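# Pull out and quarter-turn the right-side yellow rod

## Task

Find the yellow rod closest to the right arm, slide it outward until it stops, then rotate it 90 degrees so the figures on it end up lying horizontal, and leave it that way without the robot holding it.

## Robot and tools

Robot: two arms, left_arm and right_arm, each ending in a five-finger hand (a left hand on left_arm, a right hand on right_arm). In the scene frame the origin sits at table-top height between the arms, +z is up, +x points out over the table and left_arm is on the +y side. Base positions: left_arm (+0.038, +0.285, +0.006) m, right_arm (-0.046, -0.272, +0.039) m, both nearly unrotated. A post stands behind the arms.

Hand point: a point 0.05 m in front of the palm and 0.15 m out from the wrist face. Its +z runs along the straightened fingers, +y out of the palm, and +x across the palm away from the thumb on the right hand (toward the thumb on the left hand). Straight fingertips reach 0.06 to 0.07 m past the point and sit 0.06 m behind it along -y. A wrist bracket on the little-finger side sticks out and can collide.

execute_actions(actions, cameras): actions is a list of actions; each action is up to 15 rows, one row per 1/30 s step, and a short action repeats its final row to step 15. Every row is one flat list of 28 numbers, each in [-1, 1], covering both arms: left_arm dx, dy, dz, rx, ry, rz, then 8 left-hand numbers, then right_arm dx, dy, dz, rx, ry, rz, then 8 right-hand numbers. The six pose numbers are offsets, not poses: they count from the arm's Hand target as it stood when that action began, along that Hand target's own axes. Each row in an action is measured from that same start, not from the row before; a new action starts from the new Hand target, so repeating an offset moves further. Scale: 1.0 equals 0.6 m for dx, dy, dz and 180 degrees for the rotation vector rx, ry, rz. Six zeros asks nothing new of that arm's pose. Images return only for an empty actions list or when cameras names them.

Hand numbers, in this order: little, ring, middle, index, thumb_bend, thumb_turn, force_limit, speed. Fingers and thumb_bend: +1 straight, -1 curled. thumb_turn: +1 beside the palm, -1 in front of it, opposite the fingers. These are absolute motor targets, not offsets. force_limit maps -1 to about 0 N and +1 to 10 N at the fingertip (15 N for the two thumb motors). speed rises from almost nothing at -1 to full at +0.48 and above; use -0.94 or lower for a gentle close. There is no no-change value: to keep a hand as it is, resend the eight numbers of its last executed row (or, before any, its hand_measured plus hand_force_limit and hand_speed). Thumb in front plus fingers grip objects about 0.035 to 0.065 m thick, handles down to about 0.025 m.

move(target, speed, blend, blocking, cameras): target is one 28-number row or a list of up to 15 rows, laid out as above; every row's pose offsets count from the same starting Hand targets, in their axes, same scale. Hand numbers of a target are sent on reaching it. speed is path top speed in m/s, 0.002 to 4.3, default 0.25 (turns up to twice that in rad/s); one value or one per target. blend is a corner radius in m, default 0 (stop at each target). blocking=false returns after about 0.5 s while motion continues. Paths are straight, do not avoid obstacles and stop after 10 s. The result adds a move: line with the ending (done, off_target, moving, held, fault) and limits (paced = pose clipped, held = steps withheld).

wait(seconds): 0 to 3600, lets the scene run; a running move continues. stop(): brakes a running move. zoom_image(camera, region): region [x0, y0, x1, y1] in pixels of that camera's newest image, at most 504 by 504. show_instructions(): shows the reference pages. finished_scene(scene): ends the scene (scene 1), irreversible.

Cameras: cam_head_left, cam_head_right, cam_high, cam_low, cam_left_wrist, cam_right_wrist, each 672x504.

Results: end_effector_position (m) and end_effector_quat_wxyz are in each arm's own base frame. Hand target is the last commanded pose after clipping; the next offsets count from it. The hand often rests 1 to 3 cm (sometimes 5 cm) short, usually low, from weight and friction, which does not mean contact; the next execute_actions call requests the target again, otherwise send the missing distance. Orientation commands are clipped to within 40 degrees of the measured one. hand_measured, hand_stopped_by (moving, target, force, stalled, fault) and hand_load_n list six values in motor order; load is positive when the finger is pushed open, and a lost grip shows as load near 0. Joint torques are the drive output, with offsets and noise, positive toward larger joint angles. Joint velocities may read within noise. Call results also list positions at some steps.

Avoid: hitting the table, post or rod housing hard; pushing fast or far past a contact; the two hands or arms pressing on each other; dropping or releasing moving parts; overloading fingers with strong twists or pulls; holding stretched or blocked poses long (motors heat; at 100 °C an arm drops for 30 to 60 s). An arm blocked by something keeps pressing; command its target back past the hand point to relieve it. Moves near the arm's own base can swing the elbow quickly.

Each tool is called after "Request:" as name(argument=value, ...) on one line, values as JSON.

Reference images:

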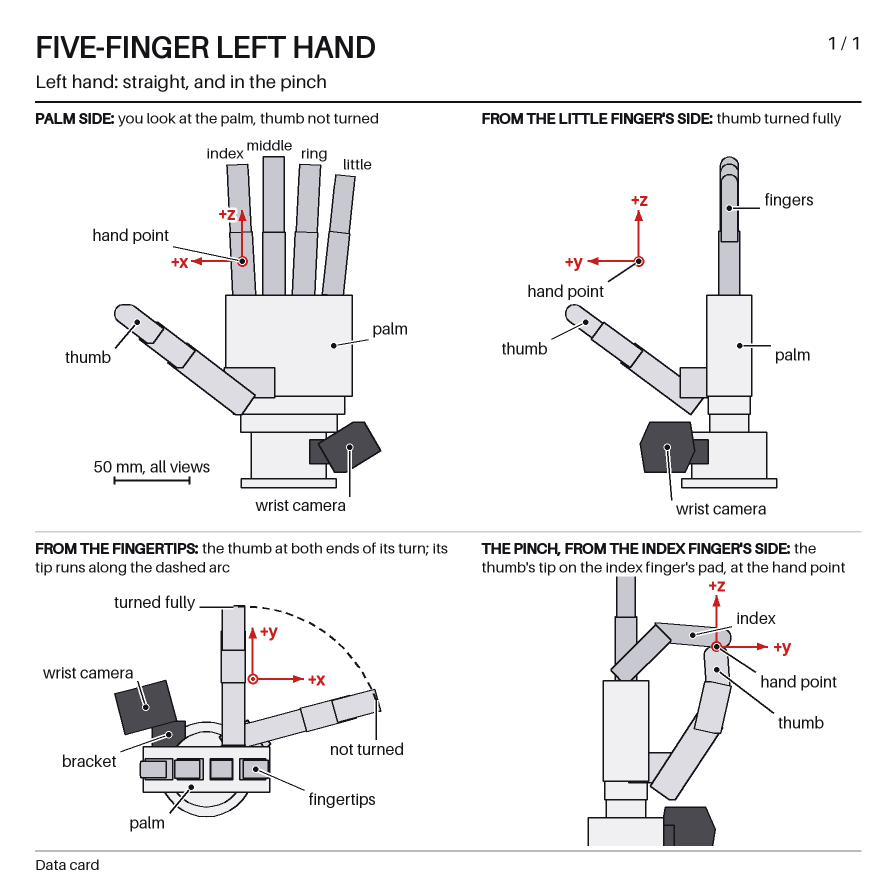

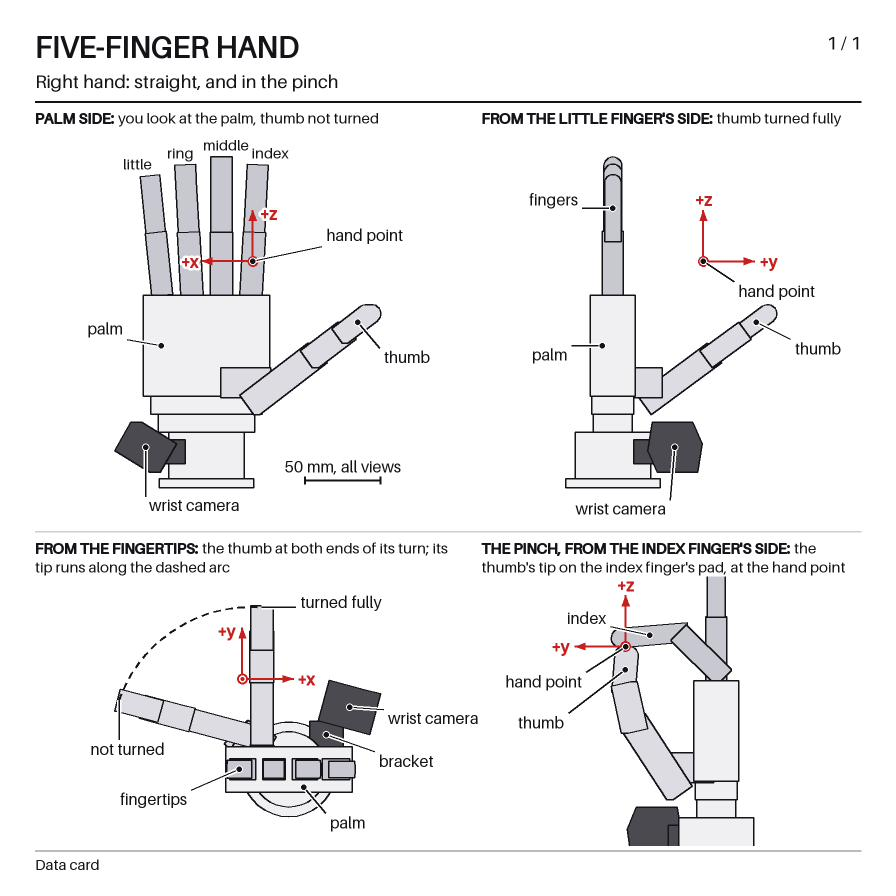

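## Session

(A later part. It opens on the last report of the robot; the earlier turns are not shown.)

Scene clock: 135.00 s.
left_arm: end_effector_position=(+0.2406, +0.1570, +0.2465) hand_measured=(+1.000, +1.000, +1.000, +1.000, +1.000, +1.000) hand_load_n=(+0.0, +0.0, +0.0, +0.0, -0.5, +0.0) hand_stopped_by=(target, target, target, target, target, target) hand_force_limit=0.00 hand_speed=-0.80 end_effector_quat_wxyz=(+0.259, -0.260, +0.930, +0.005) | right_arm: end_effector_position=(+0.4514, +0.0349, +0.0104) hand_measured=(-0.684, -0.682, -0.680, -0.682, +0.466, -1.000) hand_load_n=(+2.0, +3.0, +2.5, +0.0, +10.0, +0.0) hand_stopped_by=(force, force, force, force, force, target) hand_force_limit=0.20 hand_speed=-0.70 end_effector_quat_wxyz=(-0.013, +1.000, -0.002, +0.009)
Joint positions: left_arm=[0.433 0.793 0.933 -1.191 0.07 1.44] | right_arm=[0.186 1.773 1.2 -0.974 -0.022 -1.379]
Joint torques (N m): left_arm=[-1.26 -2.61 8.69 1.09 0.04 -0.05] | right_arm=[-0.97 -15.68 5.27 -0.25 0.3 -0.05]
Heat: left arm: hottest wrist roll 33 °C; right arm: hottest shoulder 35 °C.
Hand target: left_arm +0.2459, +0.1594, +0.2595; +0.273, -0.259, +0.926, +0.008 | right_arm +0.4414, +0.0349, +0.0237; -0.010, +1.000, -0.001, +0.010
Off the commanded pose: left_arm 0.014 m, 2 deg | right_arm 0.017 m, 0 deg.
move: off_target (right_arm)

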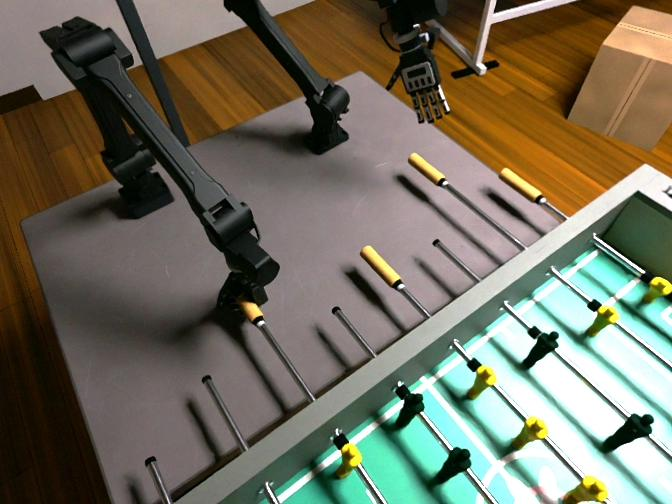

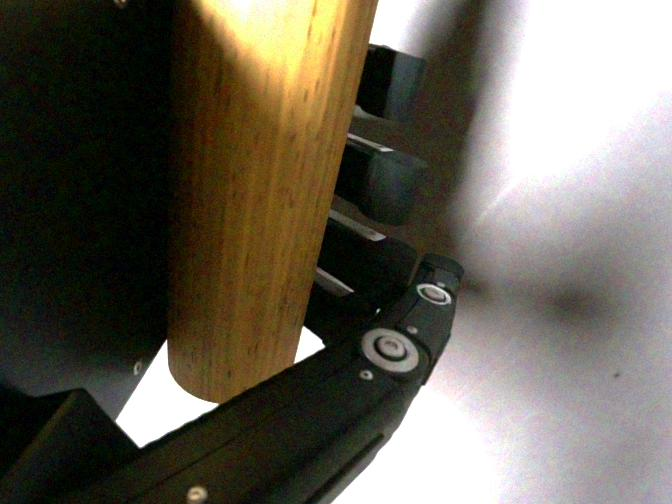

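Request:
move(target=[[0,0,0,0,0,0,1,1,1,1,1,1,0,-0.8, 0.015,0,0,0,0,0,-0.98,-0.98,-0.98,-0.98,1,-1,0.4,-0.5],[0,0,0,0,0,0,1,1,1,1,1,1,0,-0.8, 0.015,0,0,0,0,0,-0.98,-0.98,-0.98,-0.98,1,1,0.4,-0.5],[0,0,0,0,0,0,1,1,1,1,1,1,0,-0.8, 0.015,0,0,0,0,0,-0.96,-0.96,-0.96,-0.96,1,1,0.4,-0.7]], speed=0.05, cameras=["cam_high", "cam_right_wrist", "cam_head_left"])

Scene clock: 144.97 s.
left_arm: end_effector_position=(+0.2406, +0.1570, +0.2465) hand_measured=(+1.000, +1.000, +1.000, +1.000, +1.000, +1.000) hand_load_n=(+0.0, +0.0, +0.0, +0.0, +0.0, +0.0) hand_stopped_by=(target, target, target, target, target, target) hand_force_limit=0.00 hand_speed=-0.80 end_effector_quat_wxyz=(+0.259, -0.260, +0.930, +0.005) | right_arm: end_effector_position=(+0.4516, +0.0350, +0.0102) hand_measured=(-0.734, -0.732, -0.732, -0.758, +1.000, +1.000) hand_load_n=(+5.0, +6.0, +3.5, +13.0, +0.0, +0.0) hand_stopped_by=(force, force, force, force, target, target) hand_force_limit=0.40 hand_speed=-0.70 end_effector_quat_wxyz=(-0.013, +1.000, -0.003, +0.010)
Joint positions: left_arm=[0.433 0.793 0.933 -1.191 0.07 1.44] | right_arm=[0.186 1.774 1.2 -0.973 -0.022 -1.379]
Joint torques (N m): left_arm=[-1.32 -2.61 8.69 1.07 0.04 -0.05] | right_arm=[-1.32 -14.15 7.41 -0.68 0.29 -0.09]
Heat: left arm: hottest wrist roll 33 °C; right arm: hottest shoulder 34 °C.
Hand target: left_arm +0.2459, +0.1594, +0.2595; +0.273, -0.259, +0.926, +0.008 | right_arm +0.4504, +0.0349, +0.0239; -0.010, +1.000, -0.001, +0.010
Off the commanded pose: left_arm 0.014 m, 2 deg | right_arm 0.014 m, 0 deg.
move: off_target (right_arm); target 2's new numbers were sent with right_arm's hand 0.013 m and 0 deg from that target; target 3's new numbers were sent with right_arm's hand 0.013 m and 0 deg from that target
Images, in order (width x height): cam_head_left 672x504, cam_high 672x504, cam_right_wrist 672x504.

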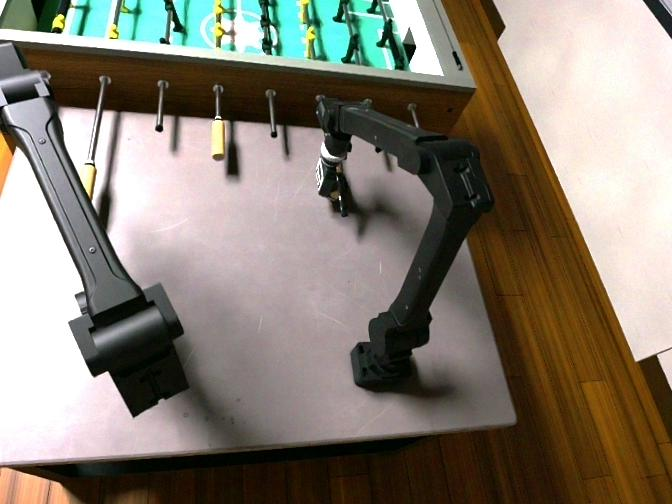

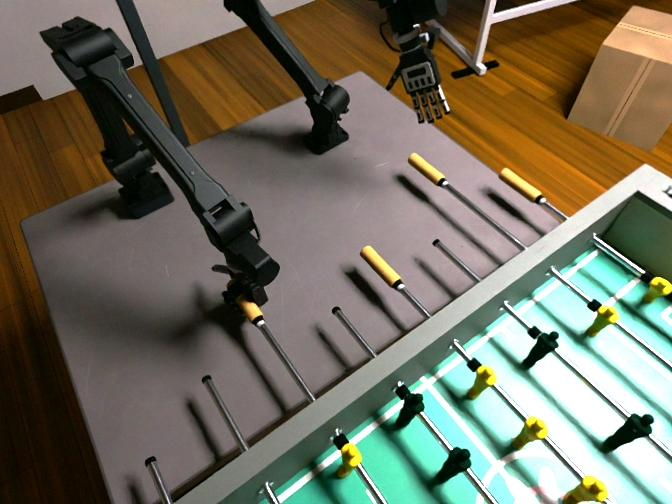

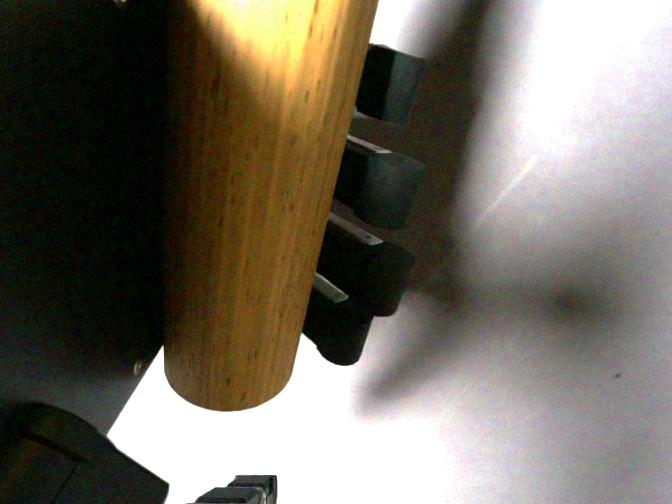

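Request:
move(target=[[0,0,0,0,0,0,1,1,1,1,1,1,0,-0.8, 0,-0.0137,0.0135,0.0833,0,0,-0.96,-0.96,-0.96,-0.96,1,1,0.4,-0.7],[0,0,0,0,0,0,1,1,1,1,1,1,0,-0.8, 0,-0.0304,0.0232,0.1667,0,0,-0.96,-0.96,-0.96,-0.96,1,1,0.4,-0.7]], speed=0.12, blend=0.01, cameras=["all"])

Request:
zoom_image(camera="cam_high", region=[280, 400, 420, 504])

Scene clock: 150.13 s.
left_arm: end_effector_position=(+0.2406, +0.1570, +0.2465) hand_measured=(+1.000, +1.000, +1.000, +1.000, +1.000, +1.000) hand_load_n=(+0.5, +0.5, +0.0, +0.0, +0.0, +0.0) hand_stopped_by=(target, target, target, target, target, target) hand_force_limit=0.00 hand_speed=-0.80 end_effector_quat_wxyz=(+0.259, -0.260, +0.930, +0.005) | right_arm: end_effector_position=(+0.4523, +0.0564, +0.0016) hand_measured=(-0.734, -0.732, -0.732, -0.758, +1.000, +1.000) hand_load_n=(+1.0, +1.5, +0.0, +7.5, +0.0, +0.0) hand_stopped_by=(force, force, force, force, target, target) hand_force_limit=0.40 hand_speed=-0.70 end_effector_quat_wxyz=(-0.264, +0.965, +0.000, +0.005)
Joint positions: left_arm=[0.433 0.793 0.933 -1.191 0.07 1.44] | right_arm=[0.02 1.77 1.174 -0.951 -0.534 -1.545]
Joint torques (N m): left_arm=[-1.14 -2.55 8.69 1.06 0.04 -0.06] | right_arm=[-2.43 -13.98 6.22 0.1 -0.64 -0.19]
Heat: left arm: hottest wrist roll 33 °C; right arm: hottest shoulder 34 °C.
Hand target: left_arm +0.2459, +0.1594, +0.2595; +0.273, -0.259, +0.926, +0.008 | right_arm +0.4507, +0.0534, +0.0103; -0.268, +0.963, +0.002, +0.010
Off the commanded pose: left_arm 0.014 m, 2 deg | right_arm 0.009 m, 1 deg.
move: done

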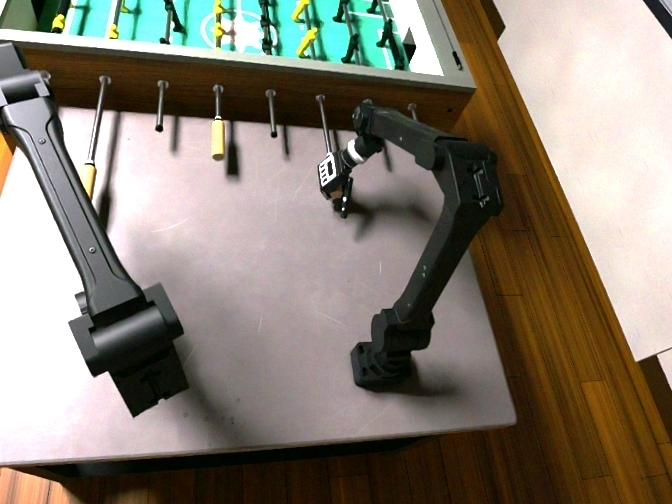

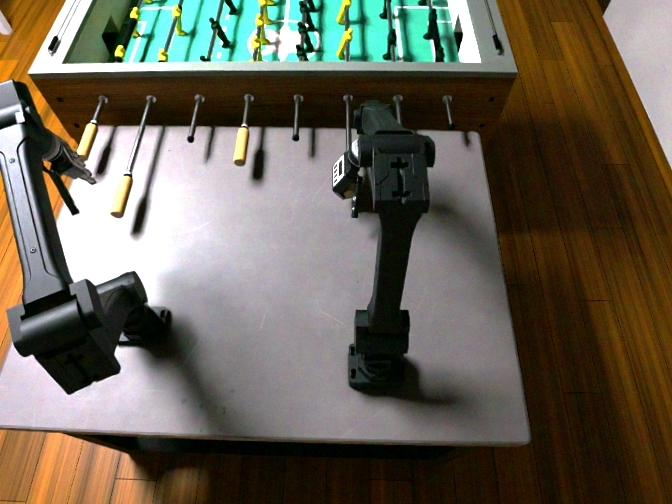

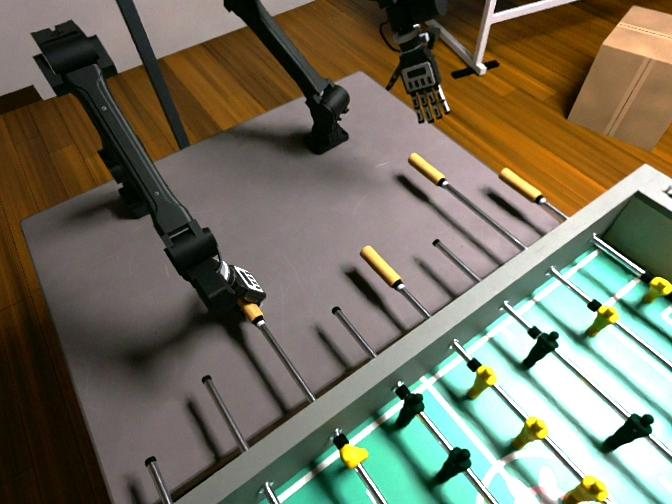

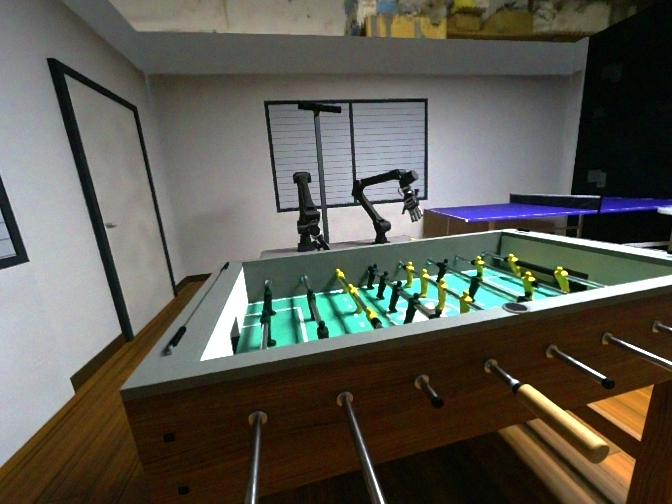

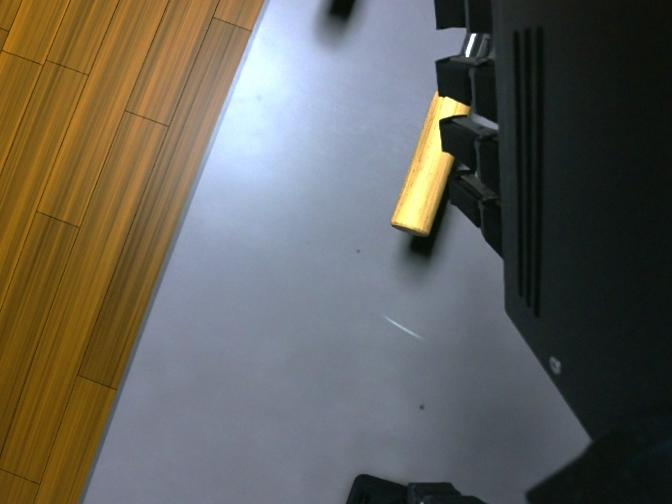

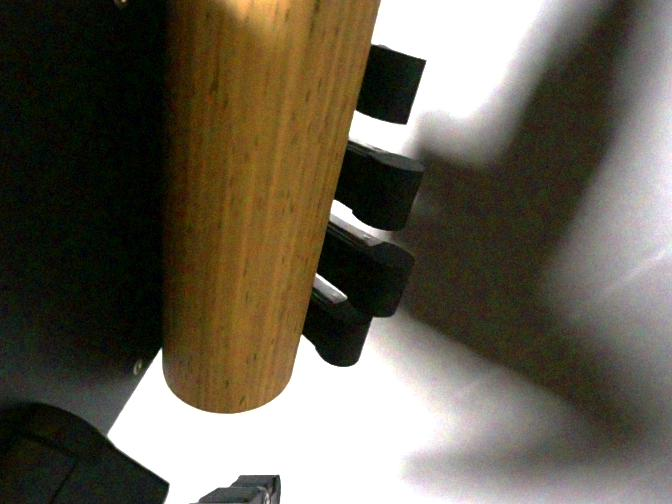

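Scaled by 3.600 from the camera's image (finer frame: 960x720).

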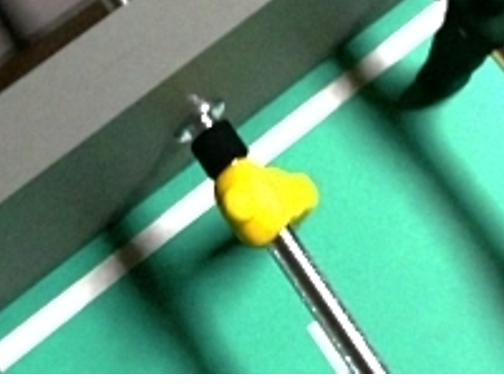

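Request:
zoom_image(camera="cam_head_left", region=[260, 0, 440, 120])

Request:
zoom_image(camera="cam_low", region=[220, 220, 460, 400])

Request:
zoom_image(camera="cam_high", region=[200, 354, 400, 504])

Scaled by 2.800 from the camera's image (finer frame: 960x720).

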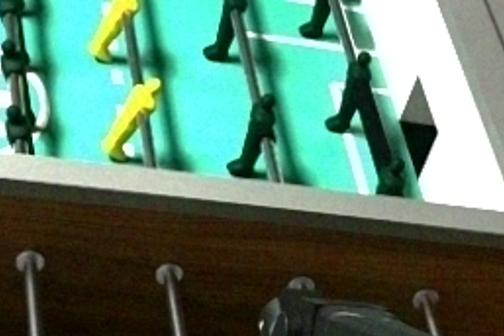

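Scaled by 2.100 from the camera's image (finer frame: 960x720).

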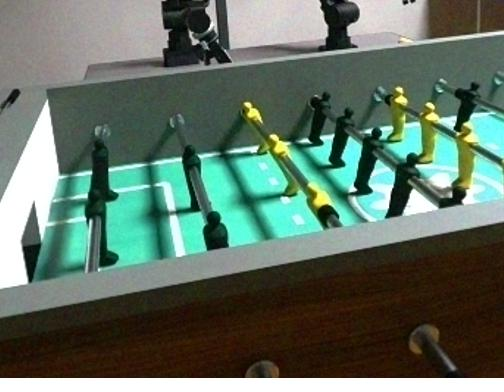

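Scaled by 2.520 from the camera's image (finer frame: 960x720).

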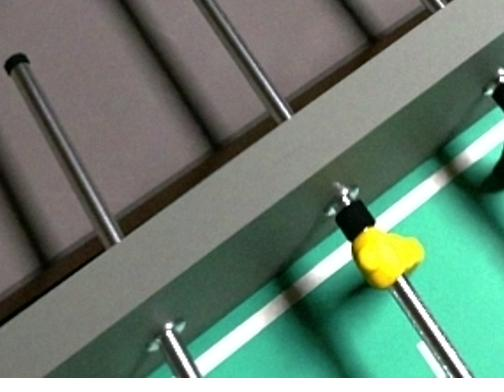

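Request:
move(target=[[0,0,0,0,0,0,1,1,1,1,1,1,0,-0.8, 0,-0.0137,0.0135,0.0833,0,0,-0.96,-0.96,-0.96,-0.96,1,1,0.4,-0.7],[0,0,0,0,0,0,1,1,1,1,1,1,0,-0.8, 0,-0.0304,0.0232,0.1667,0,0,-0.96,-0.96,-0.96,-0.96,1,1,0.4,-0.7]], speed=0.12, blend=0.01, cameras=["all"])

Request:
zoom_image(camera="cam_low", region=[220, 220, 460, 400])

Scene clock: 158.43 s.
left_arm: end_effector_position=(+0.2406, +0.1570, +0.2465) hand_measured=(+1.000, +1.000, +1.000, +1.000, +1.000, +1.000) hand_load_n=(+0.0, +0.0, +0.0, +0.0, +0.0, +0.0) hand_stopped_by=(target, target, target, target, target, target) hand_force_limit=0.00 hand_speed=-0.80 end_effector_quat_wxyz=(+0.259, -0.260, +0.930, +0.005) | right_arm: end_effector_position=(+0.4421, +0.0803, +0.0016) hand_measured=(-0.734, -0.732, -0.732, -0.760, +1.000, +1.000) hand_load_n=(+0.5, +0.0, +0.0, +1.0, +0.0, -0.5) hand_stopped_by=(force, force, force, force, target, target) hand_force_limit=0.40 hand_speed=-0.70 end_effector_quat_wxyz=(-0.506, +0.862, +0.006, +0.005)
Joint positions: left_arm=[0.433 0.793 0.933 -1.191 0.07 1.44] | right_arm=[-0.125 1.879 1.168 -1.075 -1.049 -1.835]
Joint torques (N m): left_arm=[-1.38 -2.55 8.72 1.11 0.05 -0.06] | right_arm=[-2.32 -12.57 7.84 -0.7 -0.79 -0.12]
Heat: left arm: hottest wrist roll 33 °C; right arm: hottest shoulder 33 °C.
Hand target: left_arm +0.2459, +0.1594, +0.2595; +0.273, -0.259, +0.926, +0.008 | right_arm +0.4510, +0.0762, +0.0079; -0.509, +0.861, +0.005, +0.009
Off the commanded pose: left_arm 0.014 m, 2 deg | right_arm 0.012 m, 1 deg.
move: off_target (right_arm)

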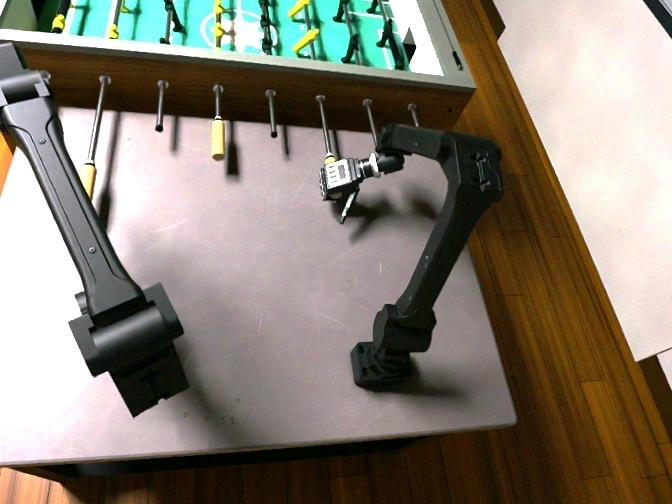

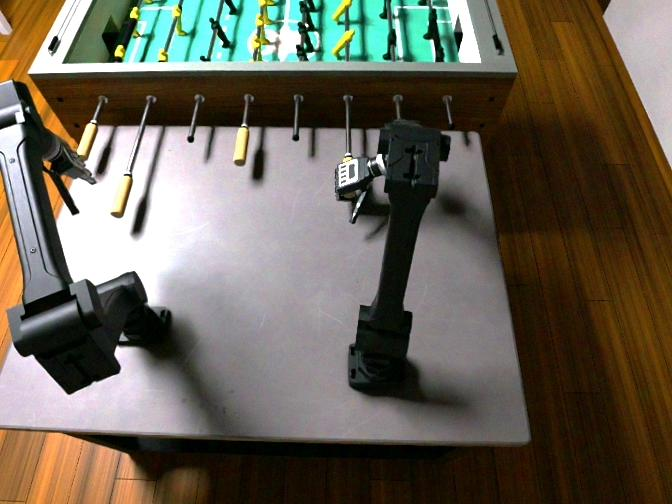

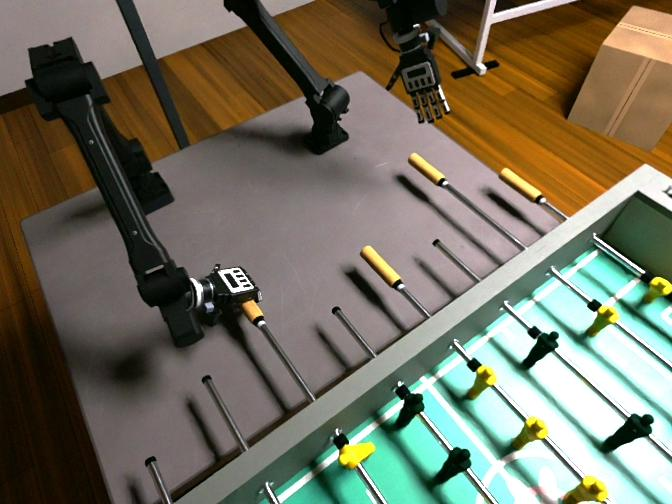

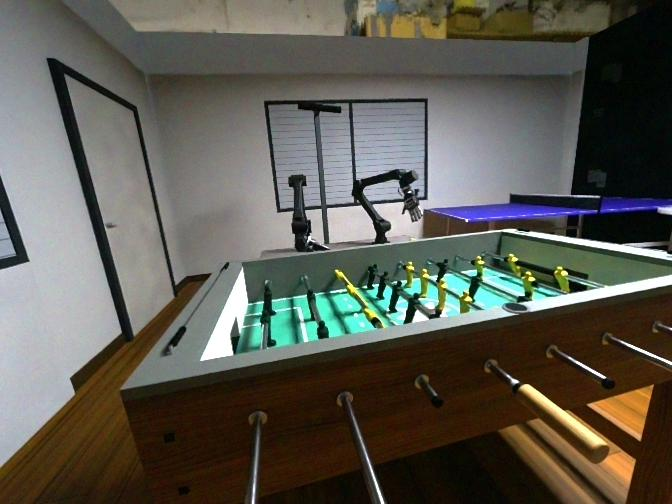

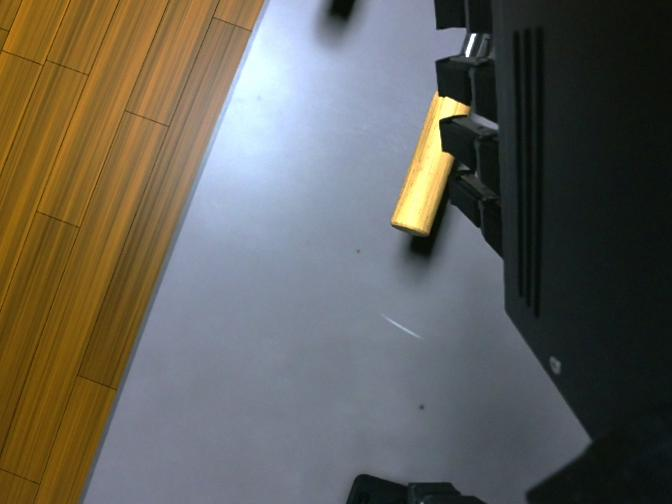

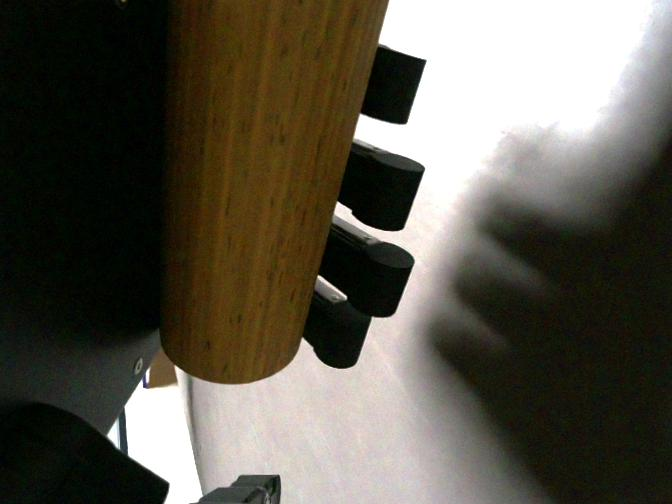

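Scaled by 2.100 from the camera's image (finer frame: 960x720).

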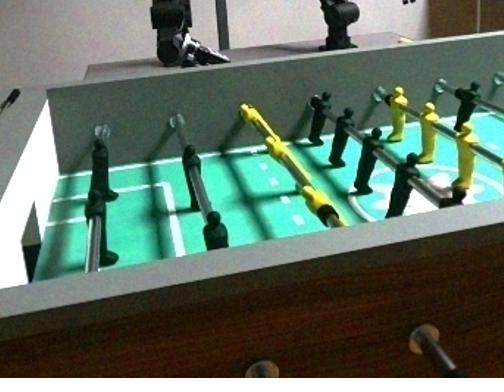

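Request:
move(target=[[0,0,0,0,0,0,1,1,1,1,1,1,0,-0.8, 0,0,0,0,0,0,-0.98,-0.98,-0.98,-0.98,1,1,0.4,-0.7],[0,0,0,0,0,0,1,1,1,1,1,1,0,-0.8, 0,-0.0137,0.0135,0.0833,0,0,-0.98,-0.98,-0.98,-0.98,1,1,0.4,-0.7]], speed=0.12, cameras=["all"])

Request:
zoom_image(camera="cam_low", region=[300, 240, 420, 340])

Scene clock: 163.67 s.
left_arm: end_effector_position=(+0.2406, +0.1570, +0.2465) hand_measured=(+1.000, +1.000, +1.000, +1.000, +1.000, +1.000) hand_load_n=(+0.0, +0.0, +0.0, +0.0, +0.0, +0.0) hand_stopped_by=(target, target, target, target, target, target) hand_force_limit=0.00 hand_speed=-0.80 end_effector_quat_wxyz=(+0.259, -0.260, +0.930, +0.005) | right_arm: end_effector_position=(+0.4435, +0.0918, +0.0056) hand_measured=(-0.840, -0.812, -0.836, -0.810, +1.000, +1.000) hand_load_n=(+8.0, +0.5, +6.0, +0.0, +0.0, -0.5) hand_stopped_by=(force, force, force, force, target, target) hand_force_limit=0.40 hand_speed=-0.70 end_effector_quat_wxyz=(-0.602, +0.798, -0.008, +0.007)
Joint positions: left_arm=[0.433 0.793 0.933 -1.191 0.07 1.44] | right_arm=[-0.166 1.986 1.212 -1.26 -1.259 -2.055]
Joint torques (N m): left_arm=[-1.2 -2.61 8.73 1.06 0.04 -0.04] | right_arm=[-2.43 -13.33 6.42 -0.92 -1.03 -0.25]
Heat: left arm: hottest wrist roll 33 °C; right arm: hottest shoulder 33 °C.
Hand target: left_arm +0.2459, +0.1594, +0.2595; +0.273, -0.259, +0.926, +0.008 | right_arm +0.4508, +0.0873, +0.0111; -0.617, +0.787, +0.006, +0.009
Off the commanded pose: left_arm 0.014 m, 2 deg | right_arm 0.010 m, 3 deg.
joint sent to its limit (right arm) — joint 6 (wrist roll), lower limit. The joint targets still meet the commanded pose.
move: off_target (right_arm)

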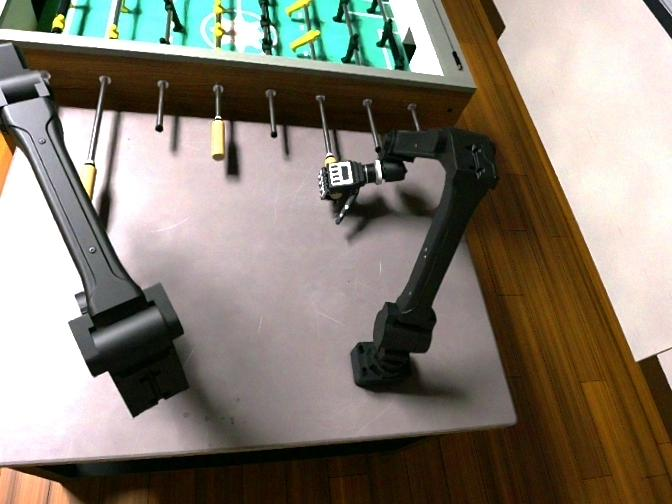

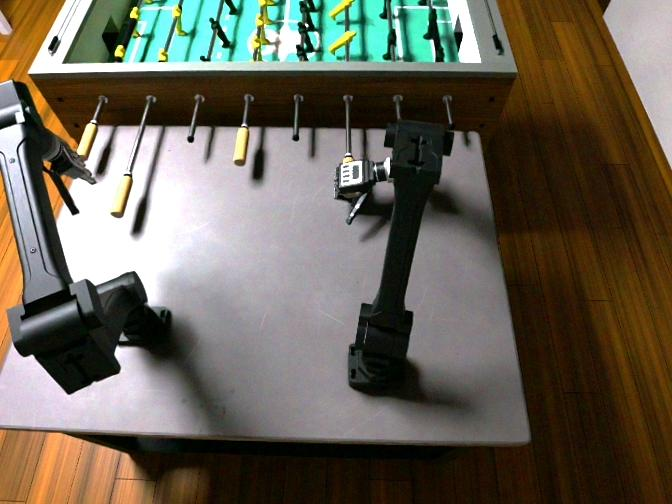

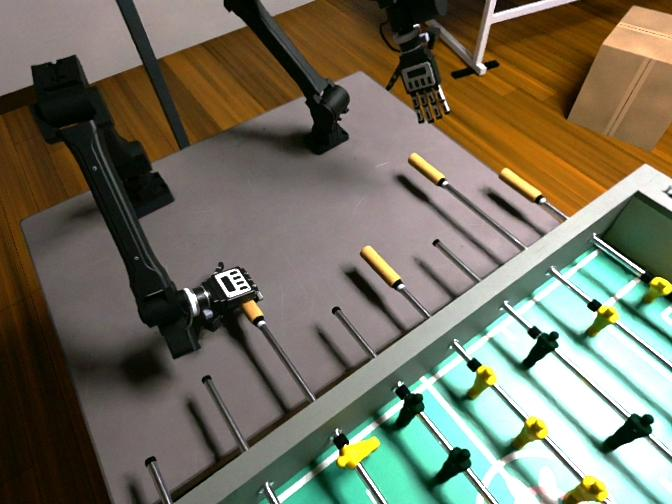

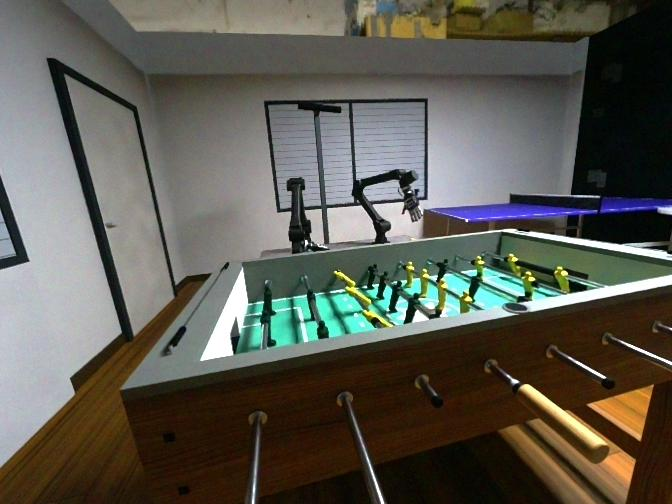

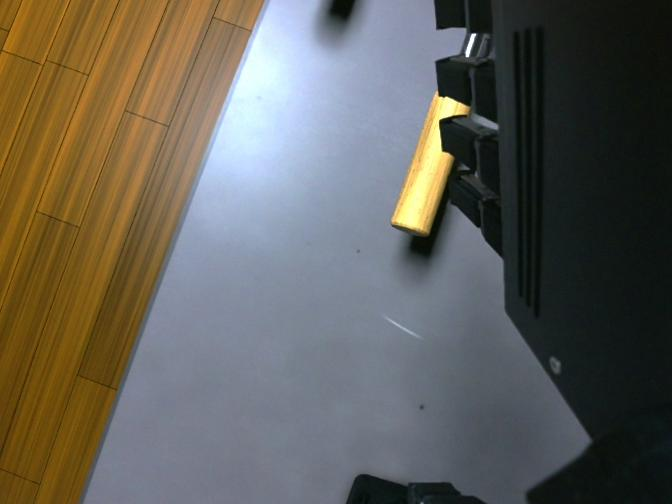

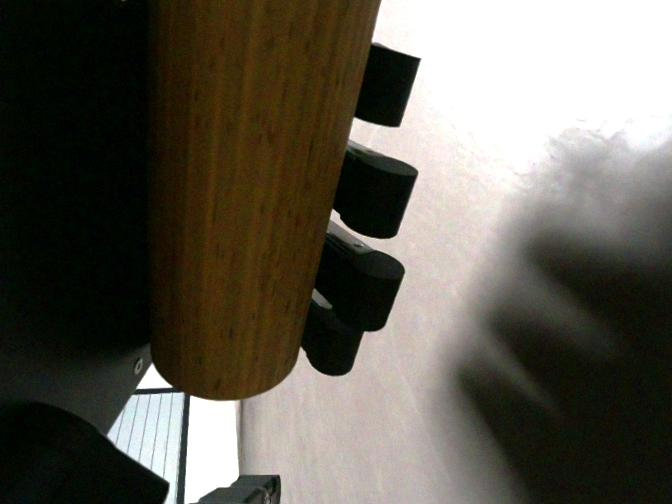

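Scaled by 4.200 from the camera's image (finer frame: 960x720).

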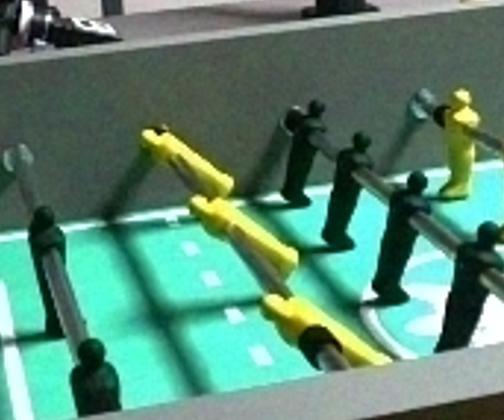

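Request:
move(target=[[0,0,0,0,0,0,1,1,1,1,1,1,0,-0.8, 0,0,0,0,0,0,0.5,0.5,0.5,0.5,1,1,0.4,-0.6]], speed=0.12, cameras=["all"])

Request:
zoom_image(camera="cam_low", region=[300, 240, 420, 340])

Scene clock: 171.67 s.
left_arm: end_effector_position=(+0.2406, +0.1570, +0.2465) hand_measured=(+1.000, +1.000, +1.000, +1.000, +1.000, +1.000) hand_load_n=(+0.0, +0.0, +0.0, +0.0, +0.0, +0.0) hand_stopped_by=(target, target, target, target, target, target) hand_force_limit=0.00 hand_speed=-0.80 end_effector_quat_wxyz=(+0.259, -0.260, +0.930, +0.005) | right_arm: end_effector_position=(+0.4438, +0.0926, +0.0076) hand_measured=(+0.500, +0.500, +0.500, +0.500, +1.000, +1.000) hand_load_n=(+0.0, +0.0, +0.0, +0.0, +0.0, +0.0) hand_stopped_by=(target, target, target, target, target, target) hand_force_limit=0.40 hand_speed=-0.60 end_effector_quat_wxyz=(-0.606, +0.795, -0.010, +0.009)
Joint positions: left_arm=[0.433 0.793 0.933 -1.191 0.07 1.44] | right_arm=[-0.167 1.986 1.212 -1.267 -1.27 -2.062]
Joint torques (N m): left_arm=[-1.32 -2.55 8.7 1.16 0.04 -0.06] | right_arm=[-2.32 -13.33 6.43 -0.65 -0.67 -0.18]
Heat: left arm: hottest wrist roll 33 °C; right arm: hottest shoulder 33 °C.
Hand target: left_arm +0.2459, +0.1594, +0.2595; +0.273, -0.259, +0.926, +0.008 | right_arm +0.4507, +0.0872, +0.0111; -0.617, +0.787, +0.006, +0.009
Off the commanded pose: left_arm 0.014 m, 2 deg | right_arm 0.009 m, 2 deg.
joint sent to its limit (right arm) — joint 6 (wrist roll), lower limit. The joint targets still meet the commanded pose.
move: done

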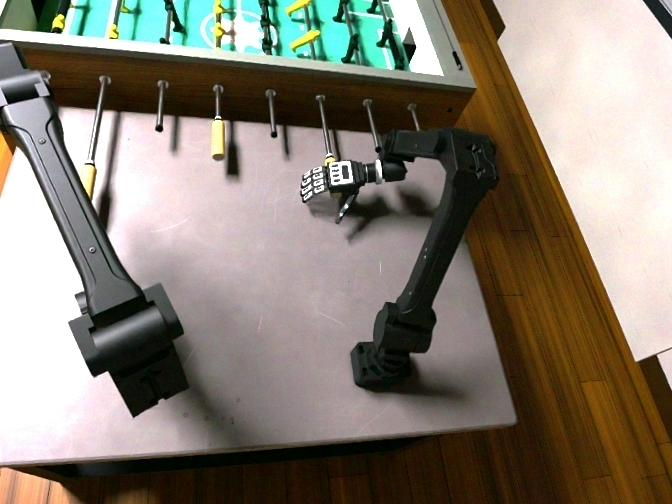

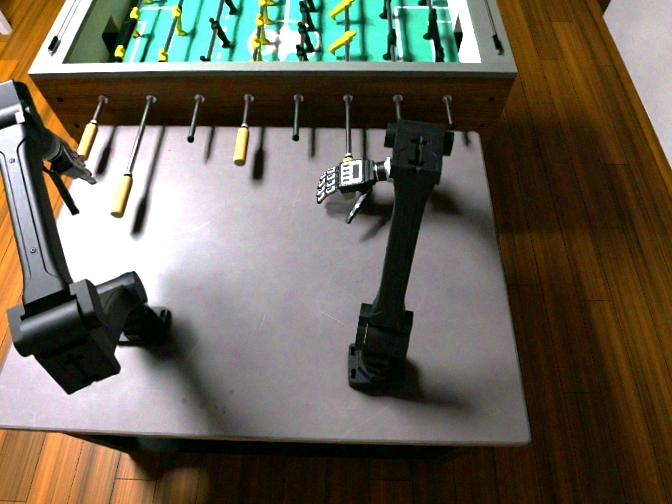

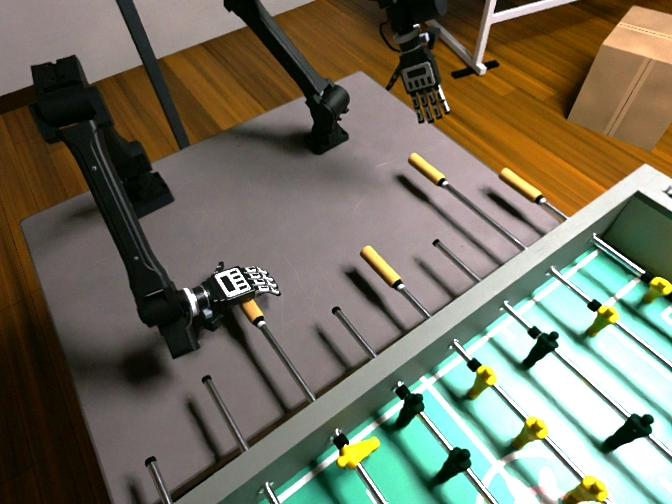

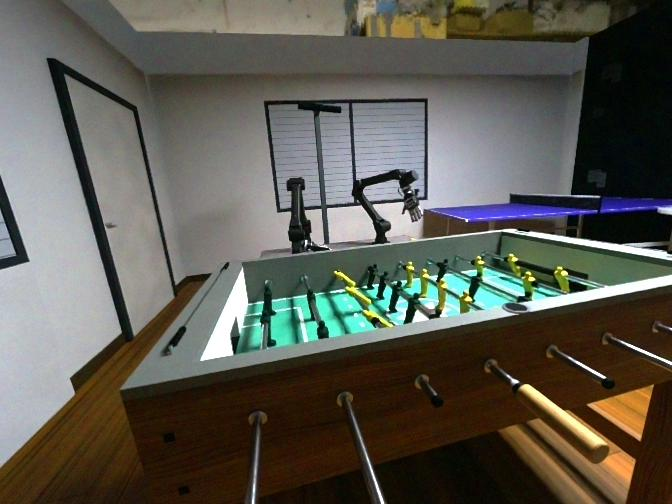

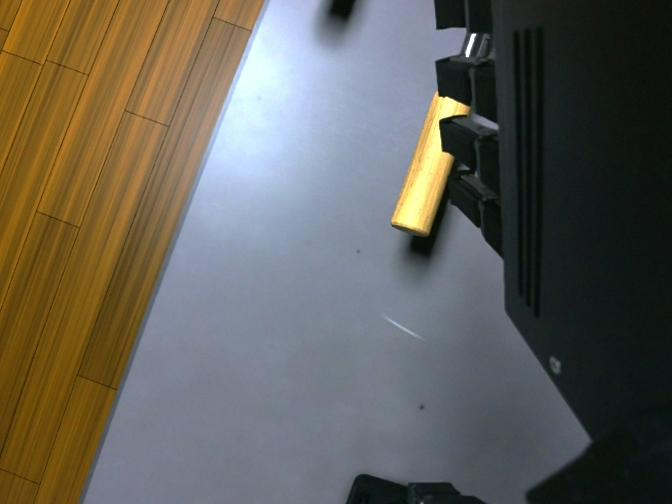

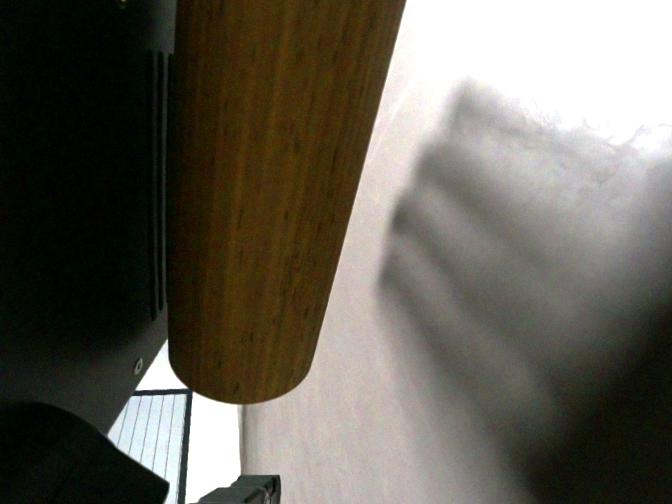

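Scaled by 4.200 from the camera's image (finer frame: 960x720).

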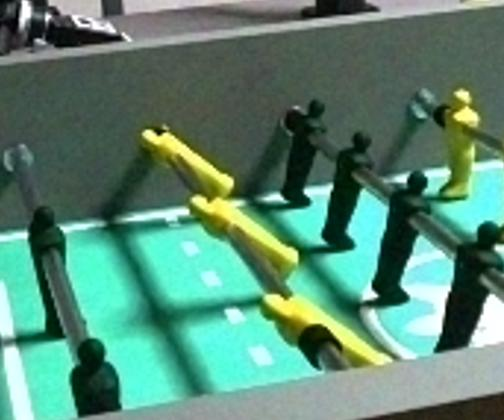

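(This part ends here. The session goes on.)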